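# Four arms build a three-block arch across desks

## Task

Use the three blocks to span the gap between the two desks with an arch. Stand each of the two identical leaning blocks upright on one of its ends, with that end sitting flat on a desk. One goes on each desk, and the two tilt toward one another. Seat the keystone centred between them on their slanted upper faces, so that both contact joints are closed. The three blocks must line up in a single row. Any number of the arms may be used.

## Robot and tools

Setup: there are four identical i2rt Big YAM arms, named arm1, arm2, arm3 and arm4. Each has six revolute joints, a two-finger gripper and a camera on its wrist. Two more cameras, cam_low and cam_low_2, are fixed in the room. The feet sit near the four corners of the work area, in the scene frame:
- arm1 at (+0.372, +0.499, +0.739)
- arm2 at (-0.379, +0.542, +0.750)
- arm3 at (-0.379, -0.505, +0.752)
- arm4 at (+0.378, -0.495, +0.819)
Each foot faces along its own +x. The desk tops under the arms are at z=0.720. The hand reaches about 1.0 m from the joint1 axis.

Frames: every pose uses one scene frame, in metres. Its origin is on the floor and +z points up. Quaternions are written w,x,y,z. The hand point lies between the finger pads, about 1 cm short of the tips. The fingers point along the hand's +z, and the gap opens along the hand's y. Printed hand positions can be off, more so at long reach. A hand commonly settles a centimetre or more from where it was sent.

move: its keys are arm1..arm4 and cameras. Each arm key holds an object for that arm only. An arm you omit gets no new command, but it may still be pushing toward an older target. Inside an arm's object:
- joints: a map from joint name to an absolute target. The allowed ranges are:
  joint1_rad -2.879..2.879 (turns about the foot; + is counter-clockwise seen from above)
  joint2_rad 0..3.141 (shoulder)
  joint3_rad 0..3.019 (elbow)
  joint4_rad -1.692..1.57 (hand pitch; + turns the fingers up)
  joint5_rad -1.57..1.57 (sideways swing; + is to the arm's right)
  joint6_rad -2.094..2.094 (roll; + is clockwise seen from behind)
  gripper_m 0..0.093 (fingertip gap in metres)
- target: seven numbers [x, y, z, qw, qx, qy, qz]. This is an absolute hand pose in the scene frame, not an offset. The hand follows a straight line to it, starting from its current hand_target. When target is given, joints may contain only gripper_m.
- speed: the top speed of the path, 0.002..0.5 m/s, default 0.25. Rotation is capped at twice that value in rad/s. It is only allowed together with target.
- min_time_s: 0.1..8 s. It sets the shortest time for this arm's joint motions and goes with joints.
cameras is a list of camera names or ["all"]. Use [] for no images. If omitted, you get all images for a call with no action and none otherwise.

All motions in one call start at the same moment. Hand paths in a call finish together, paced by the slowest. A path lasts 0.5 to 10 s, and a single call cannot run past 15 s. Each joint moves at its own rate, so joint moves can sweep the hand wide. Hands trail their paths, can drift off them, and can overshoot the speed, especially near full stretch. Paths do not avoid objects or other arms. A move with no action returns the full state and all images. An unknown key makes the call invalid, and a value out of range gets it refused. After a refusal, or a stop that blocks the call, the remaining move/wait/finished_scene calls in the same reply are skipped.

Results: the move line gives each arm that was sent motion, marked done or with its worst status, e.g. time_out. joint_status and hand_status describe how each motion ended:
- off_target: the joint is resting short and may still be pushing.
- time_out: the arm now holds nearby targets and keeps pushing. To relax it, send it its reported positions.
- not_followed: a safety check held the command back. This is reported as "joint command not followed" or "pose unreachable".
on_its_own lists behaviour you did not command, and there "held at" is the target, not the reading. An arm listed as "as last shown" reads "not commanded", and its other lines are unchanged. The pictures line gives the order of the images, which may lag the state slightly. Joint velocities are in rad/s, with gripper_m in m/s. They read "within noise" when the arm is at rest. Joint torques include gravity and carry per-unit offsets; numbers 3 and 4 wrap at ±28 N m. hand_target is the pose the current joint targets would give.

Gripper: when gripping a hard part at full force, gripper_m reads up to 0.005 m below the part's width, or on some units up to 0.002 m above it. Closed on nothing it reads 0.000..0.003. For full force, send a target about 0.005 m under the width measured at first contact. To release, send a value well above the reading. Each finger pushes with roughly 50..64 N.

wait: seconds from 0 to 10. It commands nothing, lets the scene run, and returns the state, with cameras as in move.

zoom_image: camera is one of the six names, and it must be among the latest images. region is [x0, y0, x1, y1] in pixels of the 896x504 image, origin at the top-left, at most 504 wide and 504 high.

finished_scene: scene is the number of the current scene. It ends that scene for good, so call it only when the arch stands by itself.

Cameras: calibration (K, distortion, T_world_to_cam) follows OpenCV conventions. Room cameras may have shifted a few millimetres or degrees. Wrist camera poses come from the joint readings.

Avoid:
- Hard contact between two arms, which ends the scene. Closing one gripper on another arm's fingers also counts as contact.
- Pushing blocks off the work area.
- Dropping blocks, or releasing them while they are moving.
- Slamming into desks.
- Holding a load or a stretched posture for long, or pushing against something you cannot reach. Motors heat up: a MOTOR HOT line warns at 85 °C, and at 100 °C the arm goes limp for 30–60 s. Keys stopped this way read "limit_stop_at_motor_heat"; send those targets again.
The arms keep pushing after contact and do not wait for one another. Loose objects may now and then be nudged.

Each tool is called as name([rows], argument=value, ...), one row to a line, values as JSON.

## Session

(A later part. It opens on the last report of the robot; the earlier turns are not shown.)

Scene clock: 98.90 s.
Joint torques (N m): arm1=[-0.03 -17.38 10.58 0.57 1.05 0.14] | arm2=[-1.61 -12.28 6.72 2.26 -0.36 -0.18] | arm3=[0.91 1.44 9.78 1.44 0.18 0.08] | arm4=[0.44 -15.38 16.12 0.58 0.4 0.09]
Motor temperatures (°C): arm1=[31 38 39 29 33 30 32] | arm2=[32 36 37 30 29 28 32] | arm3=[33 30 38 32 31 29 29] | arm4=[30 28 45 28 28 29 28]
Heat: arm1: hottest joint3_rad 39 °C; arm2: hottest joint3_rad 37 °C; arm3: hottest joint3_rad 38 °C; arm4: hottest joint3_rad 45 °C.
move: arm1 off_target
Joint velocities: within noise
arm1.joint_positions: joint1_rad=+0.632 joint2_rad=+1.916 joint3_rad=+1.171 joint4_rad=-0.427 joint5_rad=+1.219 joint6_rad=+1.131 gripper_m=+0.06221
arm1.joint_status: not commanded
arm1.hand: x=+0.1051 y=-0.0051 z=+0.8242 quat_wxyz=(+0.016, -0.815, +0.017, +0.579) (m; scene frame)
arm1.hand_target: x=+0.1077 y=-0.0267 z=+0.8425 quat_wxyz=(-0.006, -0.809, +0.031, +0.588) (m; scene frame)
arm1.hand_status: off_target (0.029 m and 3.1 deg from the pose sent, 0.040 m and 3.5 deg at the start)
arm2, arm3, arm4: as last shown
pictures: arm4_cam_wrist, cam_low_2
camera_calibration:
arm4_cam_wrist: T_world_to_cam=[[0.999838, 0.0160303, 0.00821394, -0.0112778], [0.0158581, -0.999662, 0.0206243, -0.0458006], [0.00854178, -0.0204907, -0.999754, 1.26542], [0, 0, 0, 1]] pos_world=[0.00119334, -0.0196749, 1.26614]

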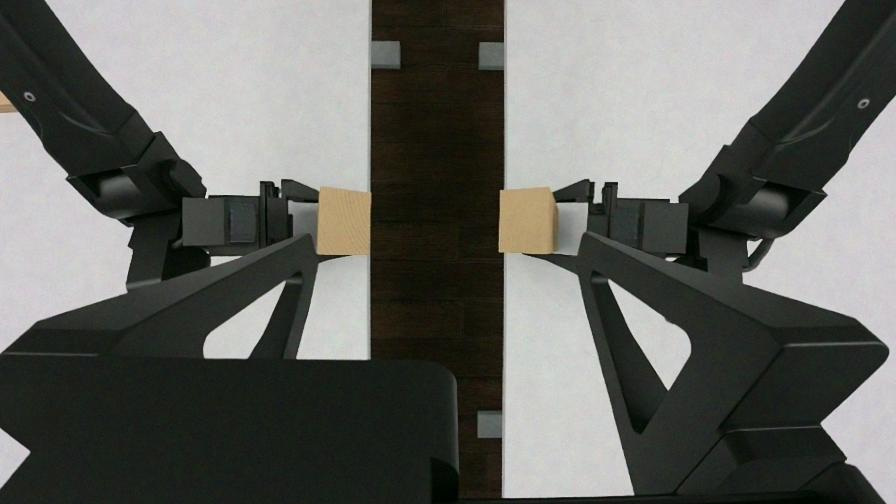

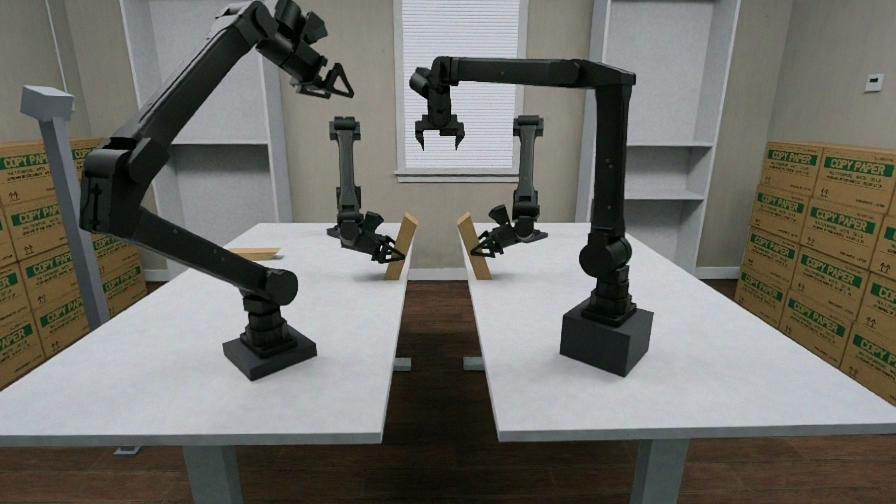

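move(arm1={"target": [0.107, -0.0300, 0.83, 0.0057, 0.809, -0.0313, -0.588], "speed": 0.05}, cameras=["cam_low_2"])

zoom_image(camera="cam_low_2", region=[380, 190, 500, 290])

Scene clock: 100.13 s.
Joint torques (N m): arm1=[-0.38 -15.56 9.88 1.36 0.83 0.18] | arm2=[-1.55 -12.28 6.74 2.19 -0.38 -0.17] | arm3=[0.26 0.97 9.89 1.69 0.1 0.06] | arm4=[0.32 -15.38 16.1 0.57 0.4 0.09]
Motor temperatures (°C): arm1=[31 38 39 29 34 30 32] | arm2=[32 36 37 30 29 28 33] | arm3=[33 30 38 32 31 29 29] | arm4=[30 28 45 28 28 29 28]
Heat: arm1: hottest joint3_rad 39 °C; arm2: hottest joint3_rad 37 °C; arm3: hottest joint3_rad 38 °C; arm4: hottest joint3_rad 45 °C.
move: arm1 off_target
Joint velocities: within noise
arm1.joint_positions: joint1_rad=+0.632 joint2_rad=+1.925 joint3_rad=+1.180 joint4_rad=-0.428 joint5_rad=+1.225 joint6_rad=+1.133 gripper_m=+0.06221
arm1.joint_status: not commanded
arm1.hand: x=+0.1043 y=-0.0075 z=+0.8234 quat_wxyz=(+0.016, -0.813, +0.018, +0.582) (m; scene frame)
arm1.hand_target: x=+0.1077 y=-0.0289 z=+0.8302 quat_wxyz=(-0.006, -0.809, +0.031, +0.587) (m; scene frame)
arm1.hand_status: off_target (0.024 m and 3.0 deg from the pose sent, 0.026 m and 3.2 deg at the start)
arm2.joint_positions: joint1_rad=-0.636 joint2_rad=+2.028 joint3_rad=+1.200 joint4_rad=-0.166 joint5_rad=-1.264 joint6_rad=-0.977 gripper_m=+0.06147
arm2.joint_status: not commanded
arm2.hand: x=-0.1183 y=+0.0012 z=+0.8039 quat_wxyz=(-0.608, +0.003, -0.794, +0.004) (m; scene frame)
arm2.hand_target: x=-0.1202 y=-0.0086 z=+0.7963 quat_wxyz=(-0.607, +0.020, -0.794, +0.027) (m; scene frame)
arm2.hand_status: not commanded
arm3, arm4: as last shown
pictures: cam_low_2

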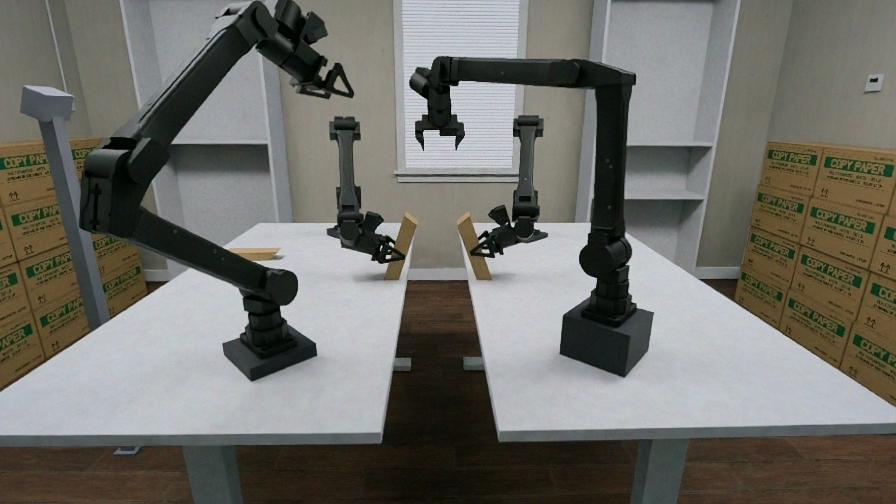

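Scaled by 4.200 from the camera's 896x504 image, which has a finer 1280x720 frame.

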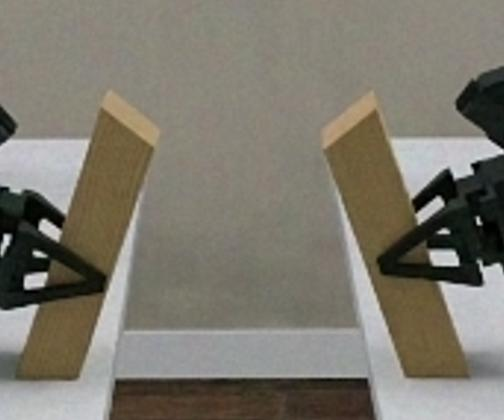

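move(arm1={"target": [0.107, -0.0300, 0.818, 0.0057, 0.809, -0.0313, -0.588], "speed": 0.05}, cameras=["cam_low_2", "arm4_cam_wrist"])

zoom_image(camera="cam_low_2", region=[380, 190, 500, 290])

zoom_image(camera="arm4_cam_wrist", region=[470, 160, 570, 260])

zoom_image(camera="arm4_cam_wrist", region=[300, 170, 400, 270])

Scene clock: 101.30 s.
Joint torques (N m): arm1=[-0.73 -14.33 9.61 1.48 0.36 0.17] | arm2=[-1.73 -12.22 6.72 2.22 -0.37 -0.17] | arm3=[0.38 1.38 9.62 1.59 0.1 0.07] | arm4=[0.44 -15.44 16.1 0.57 0.4 0.09]
Motor temperatures (°C): arm1=[31 37 39 29 34 30 32] | arm2=[32 36 37 30 29 28 33] | arm3=[33 30 38 32 31 29 29] | arm4=[30 29 46 28 28 29 28]
Heat: arm1: hottest joint3_rad 39 °C; arm2: hottest joint3_rad 37 °C; arm3: hottest joint3_rad 38 °C; arm4: hottest joint3_rad 46 °C.
move: arm1 off_target
Joint velocities: within noise
arm1.joint_positions: joint1_rad=+0.632 joint2_rad=+1.932 joint3_rad=+1.180 joint4_rad=-0.409 joint5_rad=+1.236 joint6_rad=+1.133 gripper_m=+0.06221
arm1.joint_status: not commanded
arm1.hand: x=+0.1034 y=-0.0086 z=+0.8225 quat_wxyz=(+0.013, -0.809, +0.024, +0.587) (m; scene frame)
arm1.hand_target: x=+0.1077 y=-0.0289 z=+0.8183 quat_wxyz=(-0.006, -0.809, +0.031, +0.587) (m; scene frame)
arm1.hand_status: off_target (0.022 m and 2.4 deg from the pose sent, 0.023 m and 3.0 deg at the start)
arm2, arm3, arm4: as last shown
pictures: arm4_cam_wrist, cam_low_2
camera_calibration:
arm4_cam_wrist: T_world_to_cam=[[0.999838, 0.0160303, 0.00821394, -0.0112778], [0.0158581, -0.999662, 0.0206243, -0.0458006], [0.00854178, -0.0204907, -0.999754, 1.26542], [0, 0, 0, 1]] pos_world=[0.00119334, -0.0196749, 1.26614]

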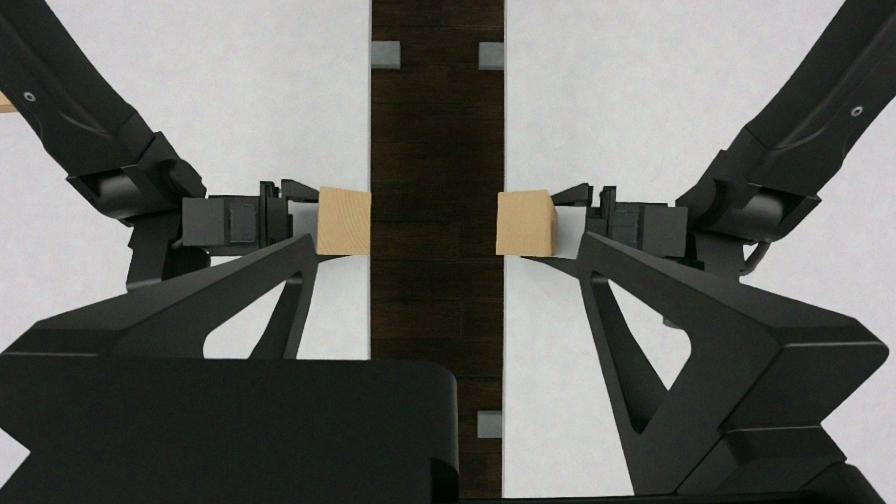

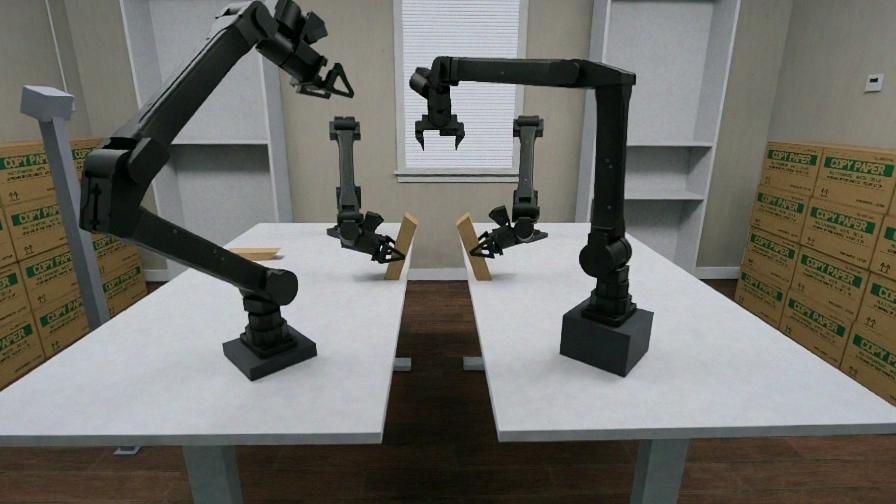

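Scaled by 4.200 from the camera's 896x504 image, which has a finer 1280x720 frame.

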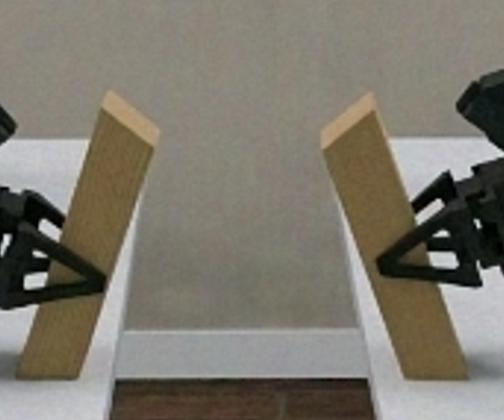

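Scaled by 5.040 from the camera's 896x504 image, which has a finer 1280x720 frame.

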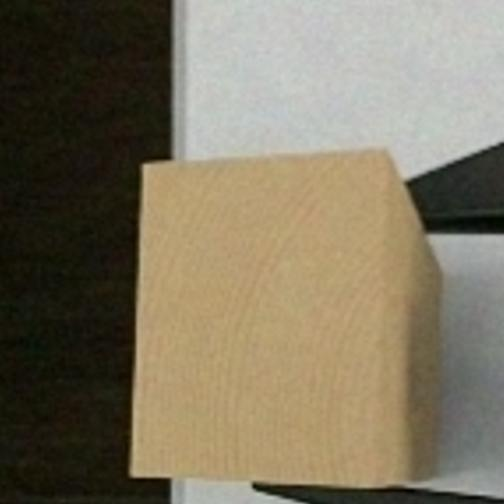

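Scaled by 5.040 from the camera's 896x504 image, which has a finer 1280x720 frame.

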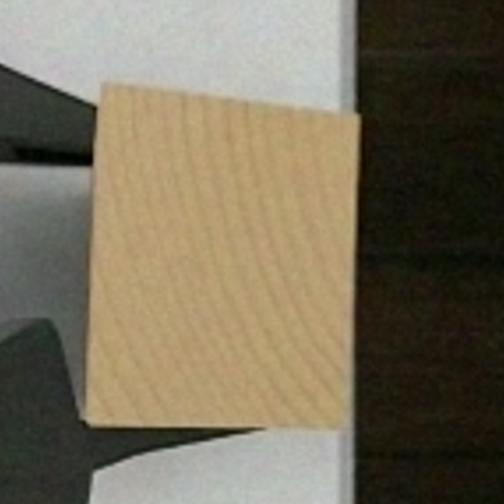

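move(arm4={"joints": {"joint1_rad": 0.75, "joint2_rad": 0.635, "joint3_rad": 1.315, "joint4_rad": -1.295, "joint5_rad": 0.0, "joint6_rad": 0.0}, "min_time_s": 3}, arm3={"joints": {"joint1_rad": 1.2, "joint2_rad": 1.2, "joint3_rad": 1.4, "joint4_rad": -1.5, "joint5_rad": 0.0, "joint6_rad": 1.9}, "min_time_s": 3}, cameras=["arm3_cam_wrist", "cam_low_2"])

Scene clock: 105.90 s.
Joint torques (N m): arm1=[-1.03 -14.56 9.68 1.51 0.39 0.13] | arm2=[-1.73 -12.22 6.75 2.22 -0.38 -0.18] | arm3=[1.32 -8.29 11.45 0.13 -0.05 0.11] | arm4=[2.32 1.26 8.87 1.22 -0.05 -0.13]
Motor temperatures (°C): arm1=[31 37 39 29 33 30 32] | arm2=[32 36 37 30 29 28 33] | arm3=[33 30 38 32 31 29 29] | arm4=[30 29 45 28 28 29 28]
Heat: arm1: hottest joint3_rad 39 °C; arm2: hottest joint3_rad 37 °C; arm3: hottest joint3_rad 38 °C; arm4: hottest joint3_rad 45 °C.
move: arm3 done; arm4 done
Joint velocities: within noise
arm1, arm2: as last shown
arm1.hand: x=+0.1034 y=-0.0086 z=+0.8223 quat_wxyz=(+0.013, -0.810, +0.024, +0.586) (m; scene frame)
arm1.hand_target: x=+0.1077 y=-0.0289 z=+0.8181 quat_wxyz=(-0.006, -0.809, +0.031, +0.587) (m; scene frame)
arm3.joint_positions: joint1_rad=+1.188 joint2_rad=+1.197 joint3_rad=+1.362 joint4_rad=-1.491 joint5_rad=+0.003 joint6_rad=+1.892 gripper_m=+0.09396
arm3.joint_status: all done
arm3.hand: x=-0.5219 y=-0.1514 z=+1.0851 quat_wxyz=(+0.035, +0.027, -0.992, -0.121) (m; scene frame)
arm3.hand_target: x=-0.5287 y=-0.1488 z=+1.1000 quat_wxyz=(+0.042, +0.029, -0.990, -0.132) (m; scene frame)
arm3.hand_status: not commanded
arm4.joint_positions: joint1_rad=+0.736 joint2_rad=+0.638 joint3_rad=+1.324 joint4_rad=-1.282 joint5_rad=+0.002 joint6_rad=+0.011 gripper_m=+0.09400
arm4.joint_status: all done
arm4.hand: x=+0.1192 y=-0.4940 z=+1.3324 quat_wxyz=(+0.002, +0.884, -0.006, -0.468) (m; scene frame)
arm4.hand_target: x=+0.1214 y=-0.4981 z=+1.3259 quat_wxyz=(+0.004, +0.888, +0.006, -0.460) (m; scene frame)
arm4.hand_status: not commanded
pictures: arm3_cam_wrist, cam_low_2
camera_calibration:
arm3_cam_wrist: T_world_to_cam=[[0.0543821, -0.968882, -0.241475, 0.143317], [-0.772875, -0.193962, 0.604188, -1.0824], [-0.632224, 0.153773, -0.759372, 0.643788], [0, 0, 0, 1]] pos_world=[-0.437337, -0.170085, 1.17746]

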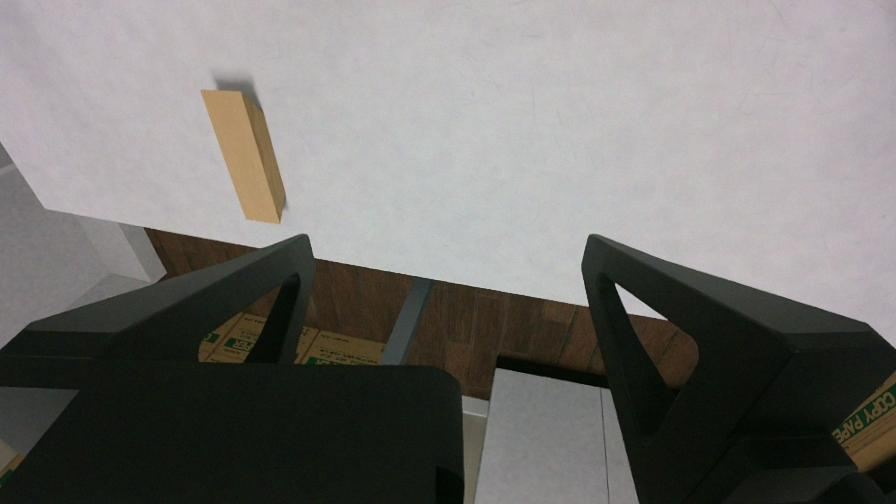

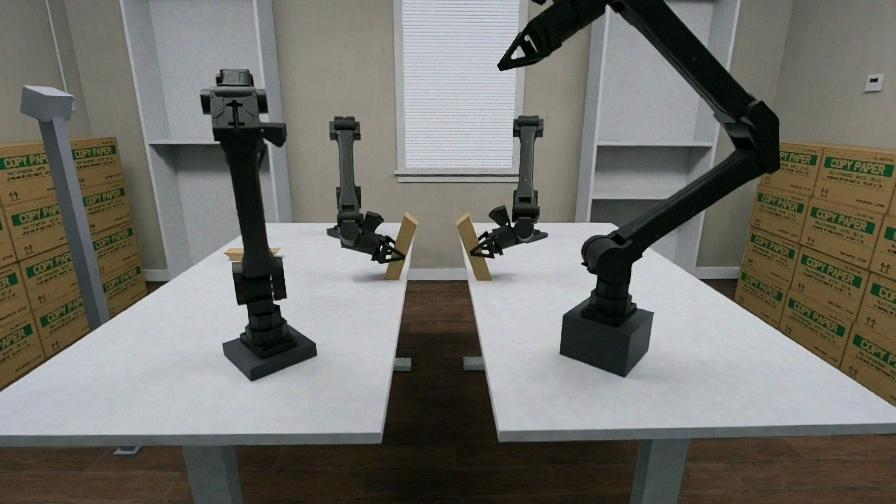

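move(arm3={"target": [-0.684, 0.205, 0.95, 0, 0, -1, 0], "speed": 0.2}, cameras=["arm3_cam_wrist"])

Scene clock: 109.80 s.
Joint torques (N m): arm1=[-0.32 -14.74 9.62 1.46 0.38 0.22] | arm2=[-1.79 -12.28 6.8 2.26 -0.36 -0.17] | arm3=[1.44 -24.88 12.86 -0.08 -0.12 0.11] | arm4=[2.32 1.26 8.91 1.21 -0.05 -0.14]
Motor temperatures (°C): arm1=[31 37 39 29 33 30 32] | arm2=[32 36 37 30 29 28 33] | arm3=[33 30 39 32 30 29 29] | arm4=[30 29 44 28 28 29 28]
Heat: arm1: hottest joint3_rad 39 °C; arm2: hottest joint3_rad 37 °C; arm3: hottest joint3_rad 39 °C; arm4: hottest joint3_rad 44 °C.
move: arm3 off_target
Joint velocities: within noise
arm1, arm2, arm4: as last shown
arm3.joint_positions: joint1_rad=+1.200 joint2_rad=+2.461 joint3_rad=+2.727 joint4_rad=-1.680 joint5_rad=-0.010 joint6_rad=+1.965 gripper_m=+0.09396
arm3.joint_status: not commanded
arm3.hand: x=-0.6710 y=+0.2022 z=+0.9294 quat_wxyz=(+0.029, -0.003, -0.997, -0.077) (m; scene frame)
arm3.hand_target: x=-0.6833 y=+0.2032 z=+0.9493 quat_wxyz=(+0.040, +0.001, -0.995, -0.096) (m; scene frame)
arm3.hand_status: off_target (0.024 m and 9.4 deg from the pose sent, 0.414 m and 14.8 deg at the start; a joint's target at an end of its range on 38 of 93 steps)
pictures: arm3_cam_wrist
camera_calibration:
arm3_cam_wrist: T_world_to_cam=[[-0.000471254, -0.988335, -0.152298, 0.340701], [-0.785123, -0.0939584, 0.612171, -1.07085], [-0.619339, 0.119861, -0.77592, 0.407788], [0, 0, 0, 1]] pos_world=[-0.588029, 0.187233, 1.02384]

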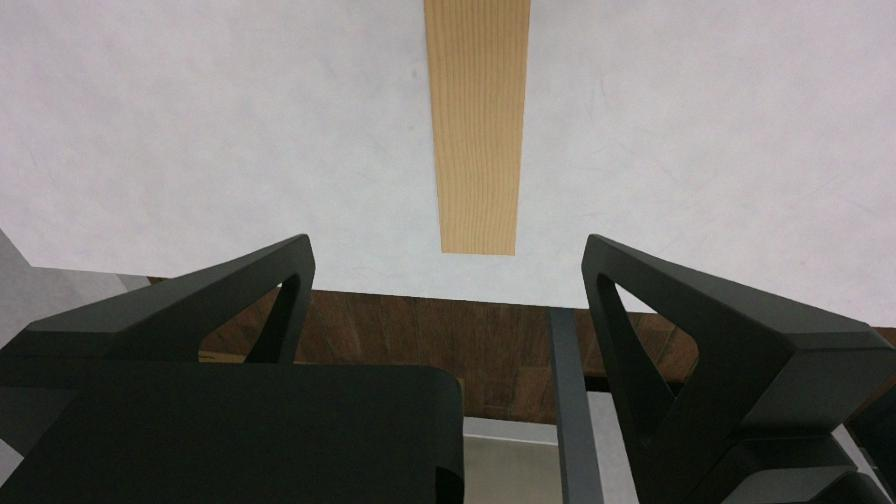

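move(arm3={"target": [-0.700, 0.212, 0.85, 0, 0.0218, -0.9998, 0], "speed": 0.15}, cameras=["arm3_cam_wrist"])

Scene clock: 111.73 s.
Joint torques (N m): arm1=[-0.85 -14.45 9.72 1.33 0.36 0.18] | arm2=[-1.61 -12.22 6.74 2.24 -0.37 -0.18] | arm3=[1.55 -26.99 12.79 -0.28 -0.09 -0.07] | arm4=[2.32 1.26 8.88 1.21 -0.05 -0.13]
Motor temperatures (°C): arm1=[31 37 39 29 33 30 32] | arm2=[32 36 37 30 29 28 33] | arm3=[33 31 40 32 30 29 29] | arm4=[30 29 44 28 28 29 28]
Heat: arm1: hottest joint3_rad 39 °C; arm2: hottest joint3_rad 37 °C; arm3: hottest joint3_rad 40 °C; arm4: hottest joint3_rad 44 °C.
move: arm3 off_target
Joint velocities: within noise
arm1, arm2, arm4: as last shown
arm3.joint_positions: joint1_rad=+1.218 joint2_rad=+2.639 joint3_rad=+2.797 joint4_rad=-1.681 joint5_rad=-0.011 joint6_rad=+1.953 gripper_m=+0.09396
arm3.joint_status: not commanded
arm3.hand: x=-0.6864 y=+0.2067 z=+0.8236 quat_wxyz=(+0.009, +0.011, -1.000, -0.026) (m; scene frame)
arm3.hand_target: x=-0.6990 y=+0.2099 z=+0.8497 quat_wxyz=(+0.021, +0.022, -0.998, -0.050) (m; scene frame)
arm3.hand_status: off_target (0.030 m and 3.4 deg from the pose sent, 0.085 m and 9.8 deg at the start; a joint's target at an end of its range on 46 of 48 steps)
pictures: arm3_cam_wrist
camera_calibration:
arm3_cam_wrist: T_world_to_cam=[[0.03157, -0.998161, -0.0517545, 0.270265], [-0.808365, -0.0559519, 0.586016, -1.02001], [-0.587834, 0.023336, -0.808645, 0.384126], [0, 0, 0, 1]] pos_world=[-0.607269, 0.203732, 0.92235]

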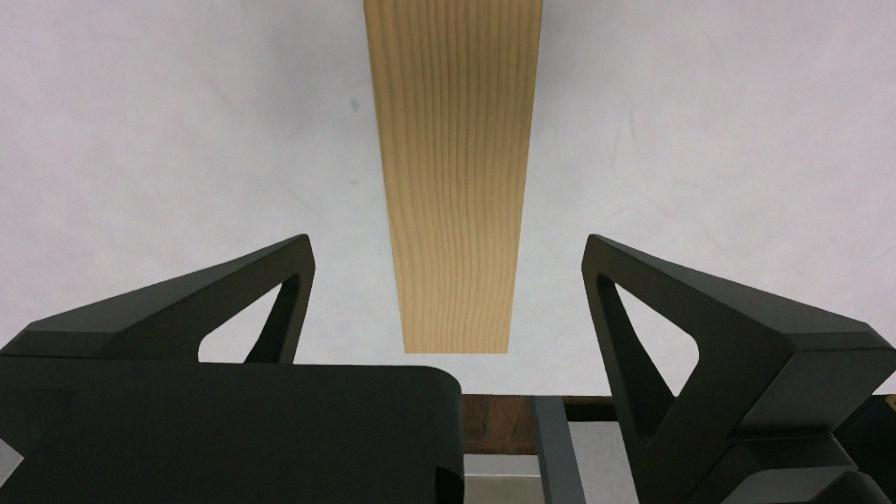

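move(arm3={"target": [-0.705, 0.2105, 0.792, 0, 0.0218, -0.9998, 0], "speed": 0.1}, cameras=["arm3_cam_wrist"])

Scene clock: 113.57 s.
Joint torques (N m): arm1=[-0.09 -14.62 9.61 1.37 0.37 0.21] | arm2=[-1.55 -12.16 6.69 2.24 -0.37 -0.19] | arm3=[1.2 -27.34 12.62 -0.25 -0.06 0.07] | arm4=[2.37 1.2 8.87 1.21 -0.05 -0.13]
Motor temperatures (°C): arm1=[31 36 39 29 33 30 32] | arm2=[32 36 37 30 29 28 33] | arm3=[33 31 40 32 30 29 29] | arm4=[30 29 43 28 28 29 28]
Heat: arm1: hottest joint3_rad 39 °C; arm2: hottest joint3_rad 37 °C; arm3: hottest joint3_rad 40 °C; arm4: hottest joint3_rad 43 °C.
move: arm3 off_target
Joint velocities: within noise
arm1, arm2, arm4: as last shown
arm3.joint_positions: joint1_rad=+1.226 joint2_rad=+2.735 joint3_rad=+2.836 joint4_rad=-1.681 joint5_rad=-0.011 joint6_rad=+1.953 gripper_m=+0.09396
arm3.joint_status: not commanded
arm3.hand: x=-0.6908 y=+0.2038 z=+0.7656 quat_wxyz=(-0.002, +0.015, -1.000, +0.001) (m; scene frame)
arm3.hand_target: x=-0.7042 y=+0.2084 z=+0.7920 quat_wxyz=(+0.010, +0.022, -0.999, -0.024) (m; scene frame)
arm3.hand_status: off_target (0.031 m and 0.8 deg from the pose sent, 0.037 m and 3.4 deg at the start; a joint's target at an end of its range on 39 of 42 steps)
pictures: arm3_cam_wrist
camera_calibration:
arm3_cam_wrist: T_world_to_cam=[[0.038927, -0.99924, 0.00205876, 0.228634], [-0.821169, -0.0308159, 0.569853, -0.991258], [-0.569357, -0.0238733, -0.821744, 0.367084], [0, 0, 0, 1]] pos_world=[-0.613888, 0.206678, 0.86605]

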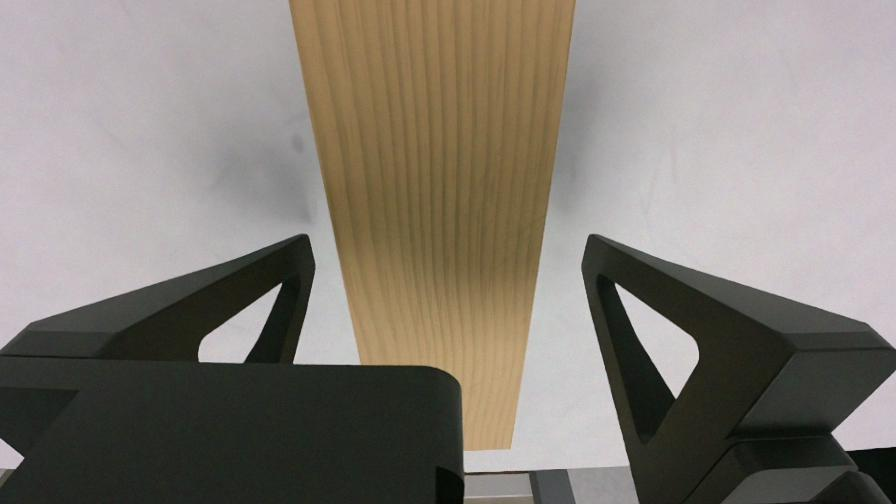

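move(arm3={"target": [-0.705, 0.2125, 0.779, 0, 0.0218, -0.9998, 0], "speed": 0.1}, cameras=["arm3_cam_wrist"])

Scene clock: 114.93 s.
Joint torques (N m): arm1=[-0.15 -14.04 9.59 1.51 0.4 0.2] | arm2=[-1.61 -12.28 6.75 2.28 -0.35 -0.21] | arm3=[1.03 -26.52 12.52 -0.31 -0.11 0] | arm4=[2.32 1.2 8.88 1.2 -0.05 -0.13]
Motor temperatures (°C): arm1=[31 36 39 29 33 30 32] | arm2=[32 36 37 30 29 28 33] | arm3=[33 31 41 32 30 29 29] | arm4=[30 29 43 28 28 29 28]
Heat: arm1: hottest joint3_rad 39 °C; arm2: hottest joint3_rad 37 °C; arm3: hottest joint3_rad 41 °C; arm4: hottest joint3_rad 43 °C.
move: arm3 off_target
Joint velocities: within noise
arm1, arm2, arm4: as last shown
arm3.joint_positions: joint1_rad=+1.226 joint2_rad=+2.753 joint3_rad=+2.865 joint4_rad=-1.681 joint5_rad=-0.011 joint6_rad=+1.953 gripper_m=+0.09396
arm3.joint_status: not commanded
arm3.hand: x=-0.6923 y=+0.2073 z=+0.7631 quat_wxyz=(+0.000, +0.015, -1.000, -0.005) (m; scene frame)
arm3.hand_target: x=-0.7044 y=+0.2107 z=+0.7790 quat_wxyz=(+0.010, +0.022, -0.999, -0.023) (m; scene frame)
arm3.hand_status: off_target (0.021 m and 0.9 deg from the pose sent, 0.021 m and 0.8 deg at the start; a joint's target at an end of its range on 34 of 36 steps)
pictures: arm3_cam_wrist
camera_calibration:
arm3_cam_wrist: T_world_to_cam=[[0.0390882, -0.999202, -0.00818513, 0.240108], [-0.818644, -0.0367197, 0.573127, -0.990524], [-0.57297, -0.0157018, -0.819426, 0.358285], [0, 0, 0, 1]] pos_world=[-0.614985, 0.20917, 0.86325]

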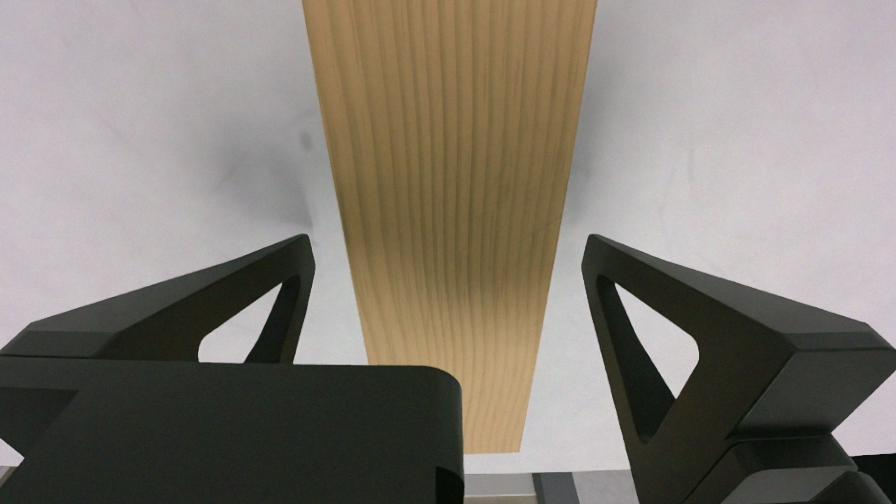

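move(arm3={"joints": {"gripper_m": 0.055}}, cameras=["arm3_cam_wrist"])

Scene clock: 115.67 s.
Joint torques (N m): arm1=[-0.44 -15.09 9.57 1.4 0.35 0.14] | arm2=[-1.61 -12.45 6.69 2.25 -0.36 -0.19] | arm3=[1.03 -26.75 12.7 -0.38 -0.04 0.06] | arm4=[2.32 1.2 8.88 1.2 -0.05 -0.13]
Motor temperatures (°C): arm1=[31 36 39 29 33 30 32] | arm2=[32 36 37 30 29 28 33] | arm3=[33 31 41 32 30 29 29] | arm4=[30 29 43 28 28 29 28]
Heat: arm1: hottest joint3_rad 39 °C; arm2: hottest joint3_rad 37 °C; arm3: hottest joint3_rad 41 °C; arm4: hottest joint3_rad 43 °C.
move: arm3 off_target
Joint velocities: within noise
arm1, arm2, arm4: as last shown
arm3.joint_positions: joint1_rad=+1.226 joint2_rad=+2.753 joint3_rad=+2.865 joint4_rad=-1.681 joint5_rad=-0.012 joint6_rad=+1.953 gripper_m=+0.06028
arm3.joint_status: gripper_m off_target (ended at +0.06031, target +0.05500)
arm3.hand: x=-0.6923 y=+0.2071 z=+0.7631 quat_wxyz=(+0.000, +0.015, -1.000, -0.004) (m; scene frame)
arm3.hand_target: x=-0.7043 y=+0.2108 z=+0.7790 quat_wxyz=(+0.010, +0.022, -0.999, -0.023) (m; scene frame)
arm3.hand_status: not commanded
pictures: arm3_cam_wrist
camera_calibration:
arm3_cam_wrist: T_world_to_cam=[[0.0394489, -0.999195, -0.00733868, 0.239498], [-0.818598, -0.0365288, 0.573204, -0.990606], [-0.57301, -0.0166048, -0.81938, 0.358408], [0, 0, 0, 1]] pos_world=[-0.614985, 0.209071, 0.863249]

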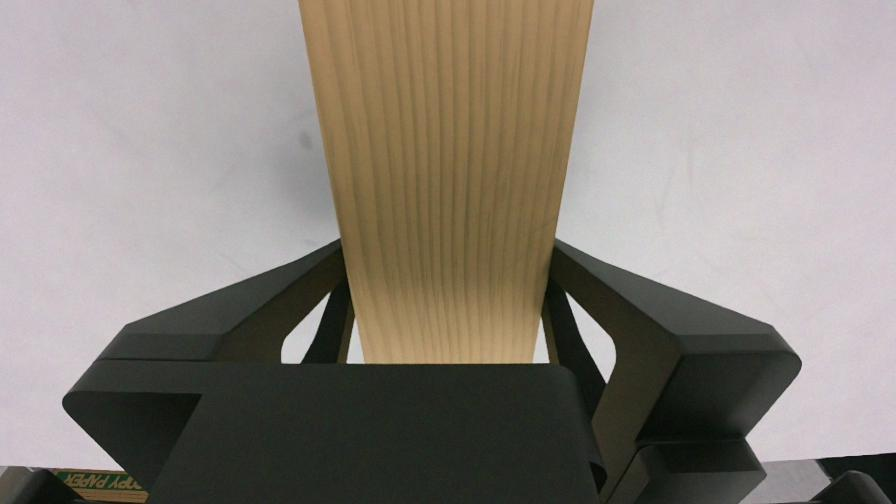

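move(arm3={"target": [-0.69, 0.19, 0.90, 0, 0.0218, -0.9998, 0], "speed": 0.12})

move(arm3={"target": [-0.50, -0.08, 1.09, 0, 0, -1, 0], "speed": 0.18}, cameras=["arm3_cam_wrist", "cam_low_2"])

Scene clock: 117.97 s.
Joint torques (N m): arm1=[-0.21 -14.74 9.54 1.39 0.37 0.18] | arm2=[-1.73 -12.34 6.72 2.18 -0.38 -0.17] | arm3=[0.38 -30.45 8.81 -0.46 0.03 -0.03] | arm4=[2.37 1.26 8.91 1.21 -0.05 -0.13]
Motor temperatures (°C): arm1=[31 36 39 29 33 30 32] | arm2=[32 36 37 30 29 28 33] | arm3=[33 32 41 32 30 29 29] | arm4=[30 28 43 28 28 29 28]
Heat: arm1: hottest joint3_rad 39 °C; arm2: hottest joint3_rad 37 °C; arm3: hottest joint3_rad 41 °C; arm4: hottest joint3_rad 43 °C.
move: arm3 off_target
Joint velocities: within noise
arm1, arm4: as last shown
arm2.joint_positions: joint1_rad=-0.636 joint2_rad=+2.028 joint3_rad=+1.200 joint4_rad=-0.166 joint5_rad=-1.264 joint6_rad=-0.977 gripper_m=+0.06147
arm2.joint_status: not commanded
arm2.hand: x=-0.1183 y=+0.0012 z=+0.8039 quat_wxyz=(-0.608, +0.003, -0.794, +0.004) (m; scene frame)
arm2.hand_target: x=-0.1202 y=-0.0086 z=+0.7963 quat_wxyz=(-0.607, +0.020, -0.794, +0.027) (m; scene frame)
arm2.hand_status: not commanded
arm3.joint_positions: joint1_rad=+1.226 joint2_rad=+2.538 joint3_rad=+2.698 joint4_rad=-1.681 joint5_rad=-0.012 joint6_rad=+1.951 gripper_m=+0.06028
arm3.joint_status: not commanded
arm3.hand: x=-0.6867 y=+0.1909 z=+0.8599 quat_wxyz=(+0.010, +0.016, -0.999, -0.026) (m; scene frame)
arm3.hand_target: x=-0.6896 y=+0.1891 z=+0.8990 quat_wxyz=(+0.020, +0.022, -0.998, -0.048) (m; scene frame)
arm3.hand_status: off_target (0.040 m and 3.3 deg from the pose sent, 0.138 m and 0.9 deg at the start; a joint's target at an end of its range on 56 of 59 steps)
pictures: none

Scene clock: 120.97 s.
Joint torques (N m): arm1=[0.21 -14.21 9.69 1.51 0.32 0.18] | arm2=[-1.67 -12.4 6.71 2.24 -0.36 -0.19] | arm3=[-0.15 -14.15 8.88 -0.24 -0.01 -0.03] | arm4=[2.26 1.26 8.9 1.2 -0.05 -0.13]
Motor temperatures (°C): arm1=[31 36 39 29 33 30 32] | arm2=[32 36 37 30 29 28 33] | arm3=[33 32 41 32 30 29 29] | arm4=[30 28 42 28 28 29 28]
Heat: arm1: hottest joint3_rad 39 °C; arm2: hottest joint3_rad 37 °C; arm3: hottest joint3_rad 41 °C; arm4: hottest joint3_rad 42 °C.
move: arm3 off_target
Joint velocities: within noise
arm1.joint_positions: joint1_rad=+0.632 joint2_rad=+1.932 joint3_rad=+1.180 joint4_rad=-0.409 joint5_rad=+1.236 joint6_rad=+1.133 gripper_m=+0.06221
arm1.joint_status: not commanded
arm1.hand: x=+0.1034 y=-0.0086 z=+0.8223 quat_wxyz=(+0.013, -0.810, +0.024, +0.586) (m; scene frame)
arm1.hand_target: x=+0.1077 y=-0.0289 z=+0.8181 quat_wxyz=(-0.006, -0.809, +0.031, +0.587) (m; scene frame)
arm1.hand_status: not commanded
arm2, arm4: as last shown
arm3.joint_positions: joint1_rad=+1.089 joint2_rad=+1.499 joint3_rad=+1.644 joint4_rad=-1.682 joint5_rad=-0.012 joint6_rad=+1.843 gripper_m=+0.06028
arm3.joint_status: not commanded
arm3.hand: x=-0.5060 y=-0.0773 z=+1.0767 quat_wxyz=(+0.005, +0.002, -1.000, -0.020) (m; scene frame)
arm3.hand_target: x=-0.5000 y=-0.0802 z=+1.0891 quat_wxyz=(+0.009, +0.000, -0.999, -0.032) (m; scene frame)
arm3.hand_status: off_target (0.015 m and 2.4 deg from the pose sent, 0.402 m and 3.7 deg at the start; a joint's target at an end of its range on 34 of 90 steps)
pictures: arm3_cam_wrist, cam_low_2
camera_calibration:
arm3_cam_wrist: T_world_to_cam=[[0.0125462, -0.999116, -0.0401255, -0.0280486], [-0.8136, -0.0335284, 0.580457, -1.0333], [-0.581289, 0.0253635, -0.813302, 0.709933], [0, 0, 0, 1]] pos_world=[-0.427668, -0.0806752, 1.17605]

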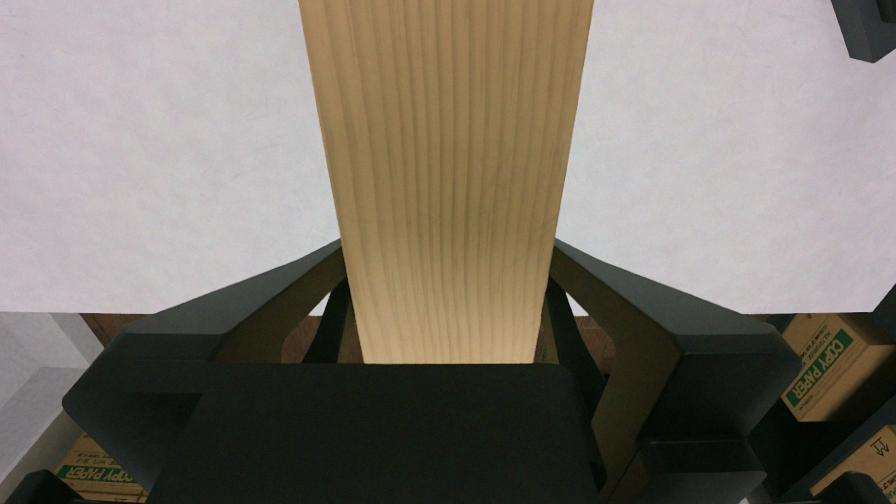

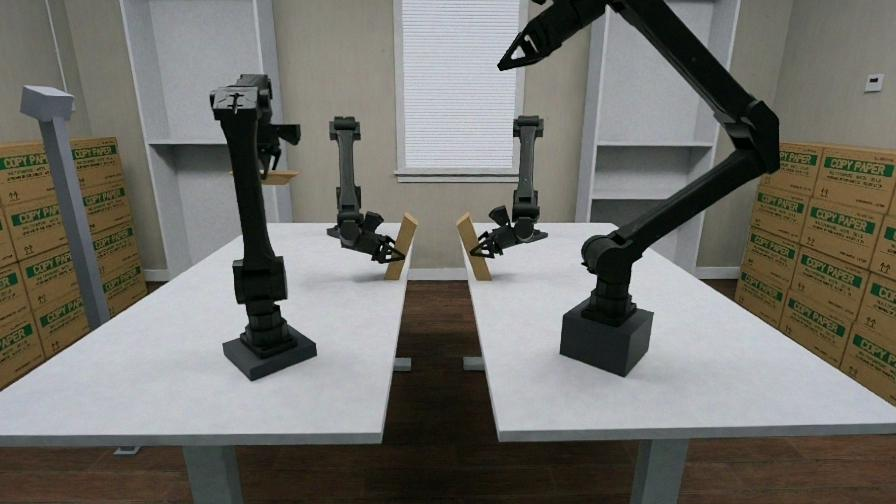

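move(arm3={"target": [-0.22, -0.12, 1.10, 0, 0, -1, 0], "speed": 0.18})

move(arm3={"target": [-0.01, 0.0, 1.06, 0, 0, -1, 0], "speed": 0.12}, cameras=["arm3_cam_wrist", "cam_low_2", "cam_low"])

zoom_image(camera="cam_low_2", region=[370, 130, 510, 290])

Scene clock: 123.70 s.
Joint torques (N m): arm1=[0.15 -15.09 9.54 1.57 0.37 0.18] | arm2=[-1.9 -12.4 6.78 2.25 -0.36 -0.17] | arm3=[-0.38 -11.46 12.19 -0.08 0.16 -0.05] | arm4=[2.37 1.2 8.88 1.2 -0.05 -0.13]
Motor temperatures (°C): arm1=[31 36 39 29 33 30 32] | arm2=[32 36 37 30 29 28 33] | arm3=[33 33 41 32 30 29 29] | arm4=[30 28 42 28 28 29 28]
Heat: arm1: hottest joint3_rad 39 °C; arm2: hottest joint3_rad 37 °C; arm3: hottest joint3_rad 41 °C; arm4: hottest joint3_rad 42 °C.
move: arm3 off_target
Joint velocities: within noise
arm1, arm2: as last shown
arm3.joint_positions: joint1_rad=+0.422 joint2_rad=+1.409 joint3_rad=+1.552 joint4_rad=-1.682 joint5_rad=-0.007 joint6_rad=+1.183 gripper_m=+0.06028
arm3.joint_status: not commanded
arm3.hand: x=-0.2251 y=-0.1260 z=+1.0800 quat_wxyz=(-0.008, -0.002, -1.000, -0.021) (m; scene frame)
arm3.hand_target: x=-0.2204 y=-0.1207 z=+1.0991 quat_wxyz=(-0.017, +0.000, -0.999, -0.041) (m; scene frame)
arm3.hand_status: off_target (0.022 m and 2.6 deg from the pose sent, 0.290 m and 2.4 deg at the start; a joint's target at an end of its range on 75 of 76 steps)
arm4.joint_positions: joint1_rad=+0.736 joint2_rad=+0.638 joint3_rad=+1.324 joint4_rad=-1.282 joint5_rad=+0.002 joint6_rad=+0.011 gripper_m=+0.09400
arm4.joint_status: not commanded
arm4.hand: x=+0.1192 y=-0.4940 z=+1.3324 quat_wxyz=(+0.002, +0.884, -0.006, -0.468) (m; scene frame)
arm4.hand_target: x=+0.1214 y=-0.4981 z=+1.3259 quat_wxyz=(+0.004, +0.888, +0.006, -0.460) (m; scene frame)
arm4.hand_status: not commanded
pictures: none

Scene clock: 126.63 s.
Joint torques (N m): arm1=[-0.56 -14.39 9.68 1.63 0.36 0.17] | arm2=[-1.49 -12.22 6.75 2.24 -0.39 -0.18] | arm3=[-0.79 -21.01 13.72 -0.08 0.21 -0.03] | arm4=[2.26 1.26 8.88 1.2 -0.05 -0.13]
Motor temperatures (°C): arm1=[31 36 39 29 33 30 32] | arm2=[32 36 37 30 29 28 33] | arm3=[33 33 42 32 30 29 29] | arm4=[30 28 41 28 28 29 28]
Heat: arm1: hottest joint3_rad 39 °C; arm2: hottest joint3_rad 37 °C; arm3: hottest joint3_rad 42 °C; arm4: hottest joint3_rad 41 °C.
move: arm3 off_target
Joint velocities: within noise
arm1, arm2, arm4: as last shown
arm3.joint_positions: joint1_rad=+0.190 joint2_rad=+1.966 joint3_rad=+2.120 joint4_rad=-1.682 joint5_rad=-0.005 joint6_rad=+0.948 gripper_m=+0.06028
arm3.joint_status: not commanded
arm3.hand: x=-0.0211 y=-0.0057 z=+1.0266 quat_wxyz=(-0.016, +0.000, -1.000, -0.025) (m; scene frame)
arm3.hand_target: x=-0.0115 y=-0.0020 z=+1.0593 quat_wxyz=(-0.038, +0.000, -0.998, -0.052) (m; scene frame)
arm3.hand_status: off_target (0.036 m and 3.3 deg from the pose sent, 0.250 m and 2.6 deg at the start; a joint's target at an end of its range on 71 of 88 steps)
pictures: arm3_cam_wrist, cam_low, cam_low_2
camera_calibration:
arm3_cam_wrist: T_world_to_cam=[[0.00979006, -0.998809, -0.0477933, 0.0431758], [-0.837315, -0.0343163, 0.545643, -0.572108], [-0.546633, 0.0346762, -0.836654, 0.974069], [0, 0, 0, 1]] pos_world=[0.0530014, -0.0102853, 1.12919]

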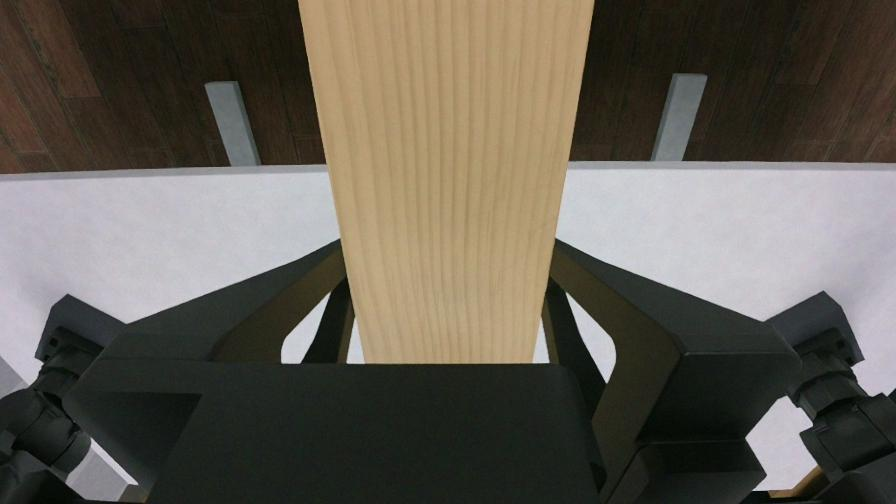

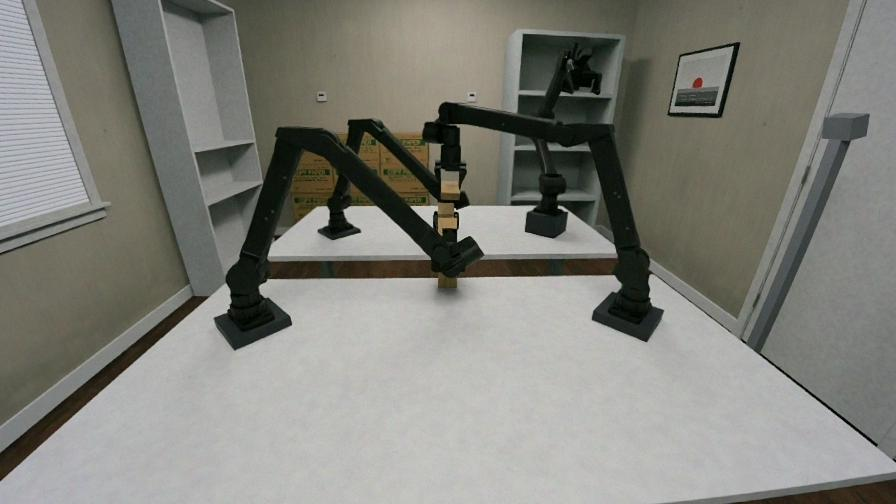

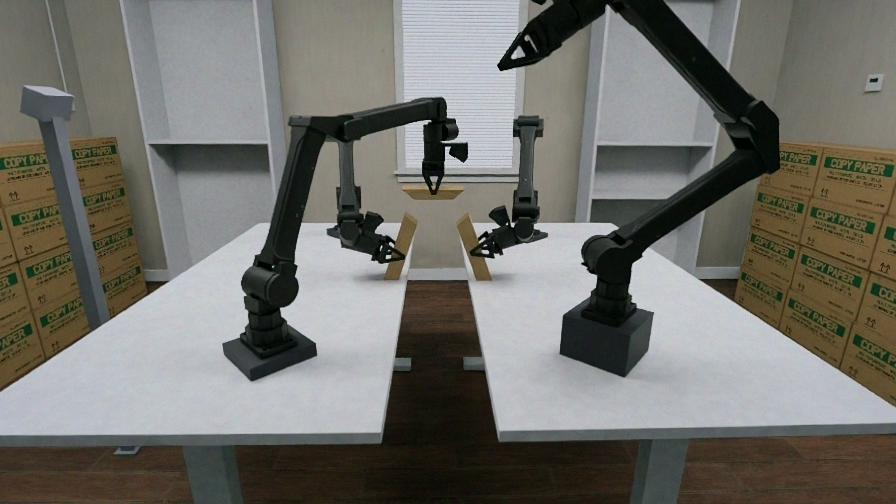

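Scaled by 3.150 from the camera's 896x504 image, which has a finer 1280x720 frame.

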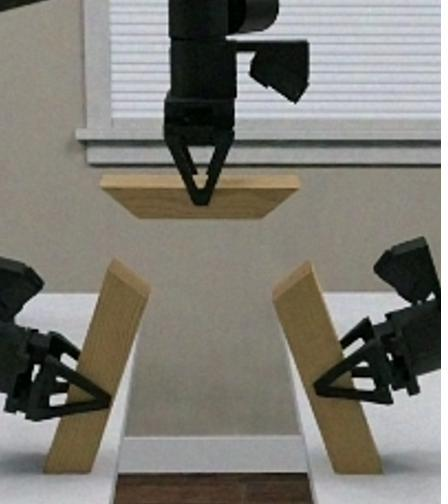

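zoom_image(camera="cam_low", region=[400, 150, 500, 290])

Scaled by 3.600 from the camera's 896x504 image, which has a finer 1280x720 frame.

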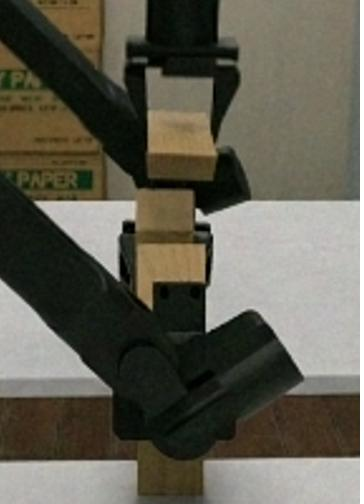

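move(arm3={"target": [-0.001, 0.011, 0.998, 0, 0, -1, 0], "speed": 0.08}, cameras=["cam_low", "cam_low_2"])

zoom_image(camera="cam_low_2", region=[390, 150, 490, 290])

zoom_image(camera="cam_low", region=[400, 150, 500, 290])

Scene clock: 129.27 s.
Joint torques (N m): arm1=[-0.79 -14.86 9.58 1.5 0.42 0.19] | arm2=[-1.67 -12.1 6.68 2.22 -0.35 -0.2] | arm3=[-0.03 -22.65 13.74 -0.35 0.21 -0.03] | arm4=[2.32 1.2 8.88 1.2 -0.05 -0.13]
Motor temperatures (°C): arm1=[31 36 39 29 33 30 32] | arm2=[32 36 37 30 29 28 33] | arm3=[33 33 42 32 30 29 30] | arm4=[30 28 41 28 28 29 28]
Heat: arm1: hottest joint3_rad 39 °C; arm2: hottest joint3_rad 37 °C; arm3: hottest joint3_rad 42 °C; arm4: hottest joint3_rad 41 °C.
move: arm3 off_target
Joint velocities: within noise
arm1, arm2, arm4: as last shown
arm3.joint_positions: joint1_rad=+0.190 joint2_rad=+2.069 joint3_rad=+2.120 joint4_rad=-1.682 joint5_rad=-0.004 joint6_rad=+0.946 gripper_m=+0.06028
arm3.joint_status: not commanded
arm3.hand: x=-0.0142 y=+0.0036 z=+0.9652 quat_wxyz=(+0.014, +0.001, -1.000, +0.017) (m; scene frame)
arm3.hand_target: x=-0.0024 y=+0.0091 z=+0.9977 quat_wxyz=(-0.009, +0.000, -1.000, -0.011) (m; scene frame)
arm3.hand_status: off_target (0.036 m and 2.5 deg from the pose sent, 0.039 m and 3.3 deg at the start; a joint's target at an end of its range on 39 of 42 steps)
pictures: cam_low, cam_low_2

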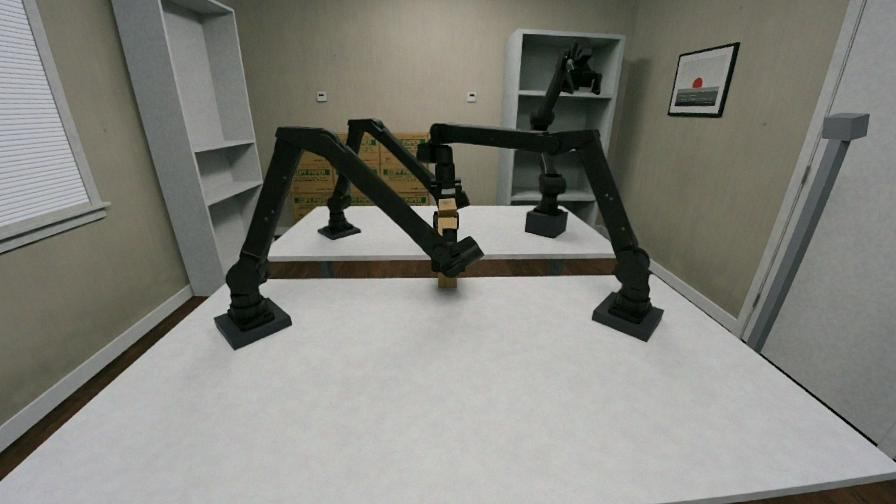

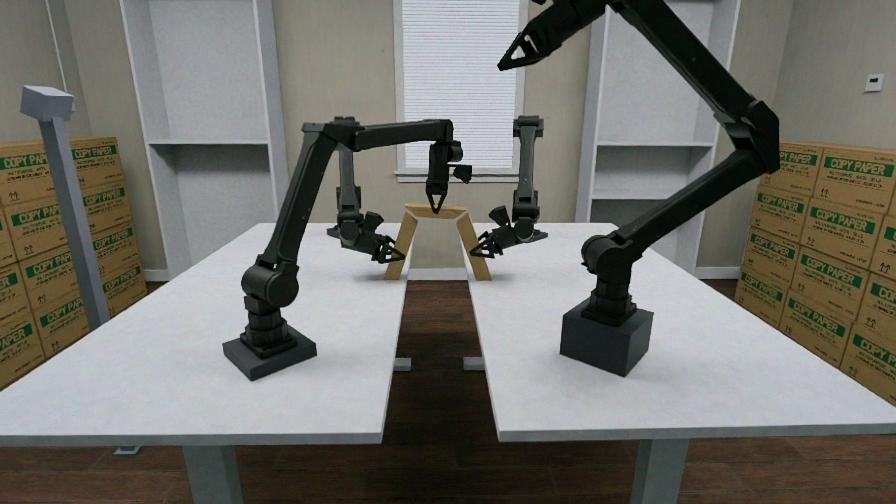

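Scaled by 3.600 from the camera's 896x504 image, which has a finer 1280x720 frame.

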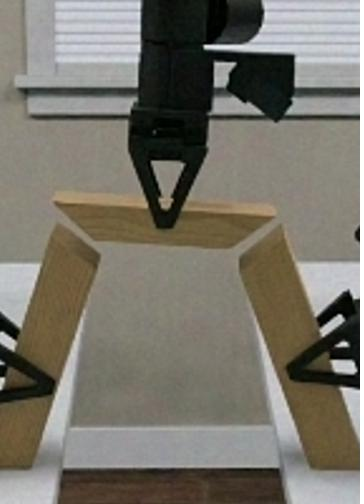

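Scaled by 3.600 from the camera's 896x504 image, which has a finer 1280x720 frame.

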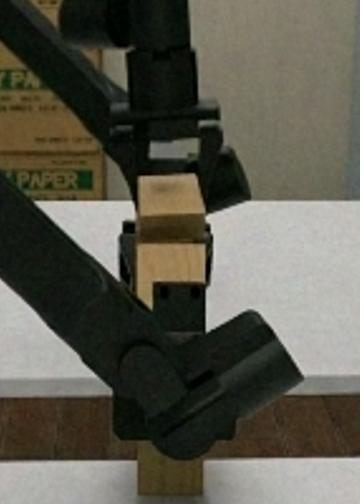

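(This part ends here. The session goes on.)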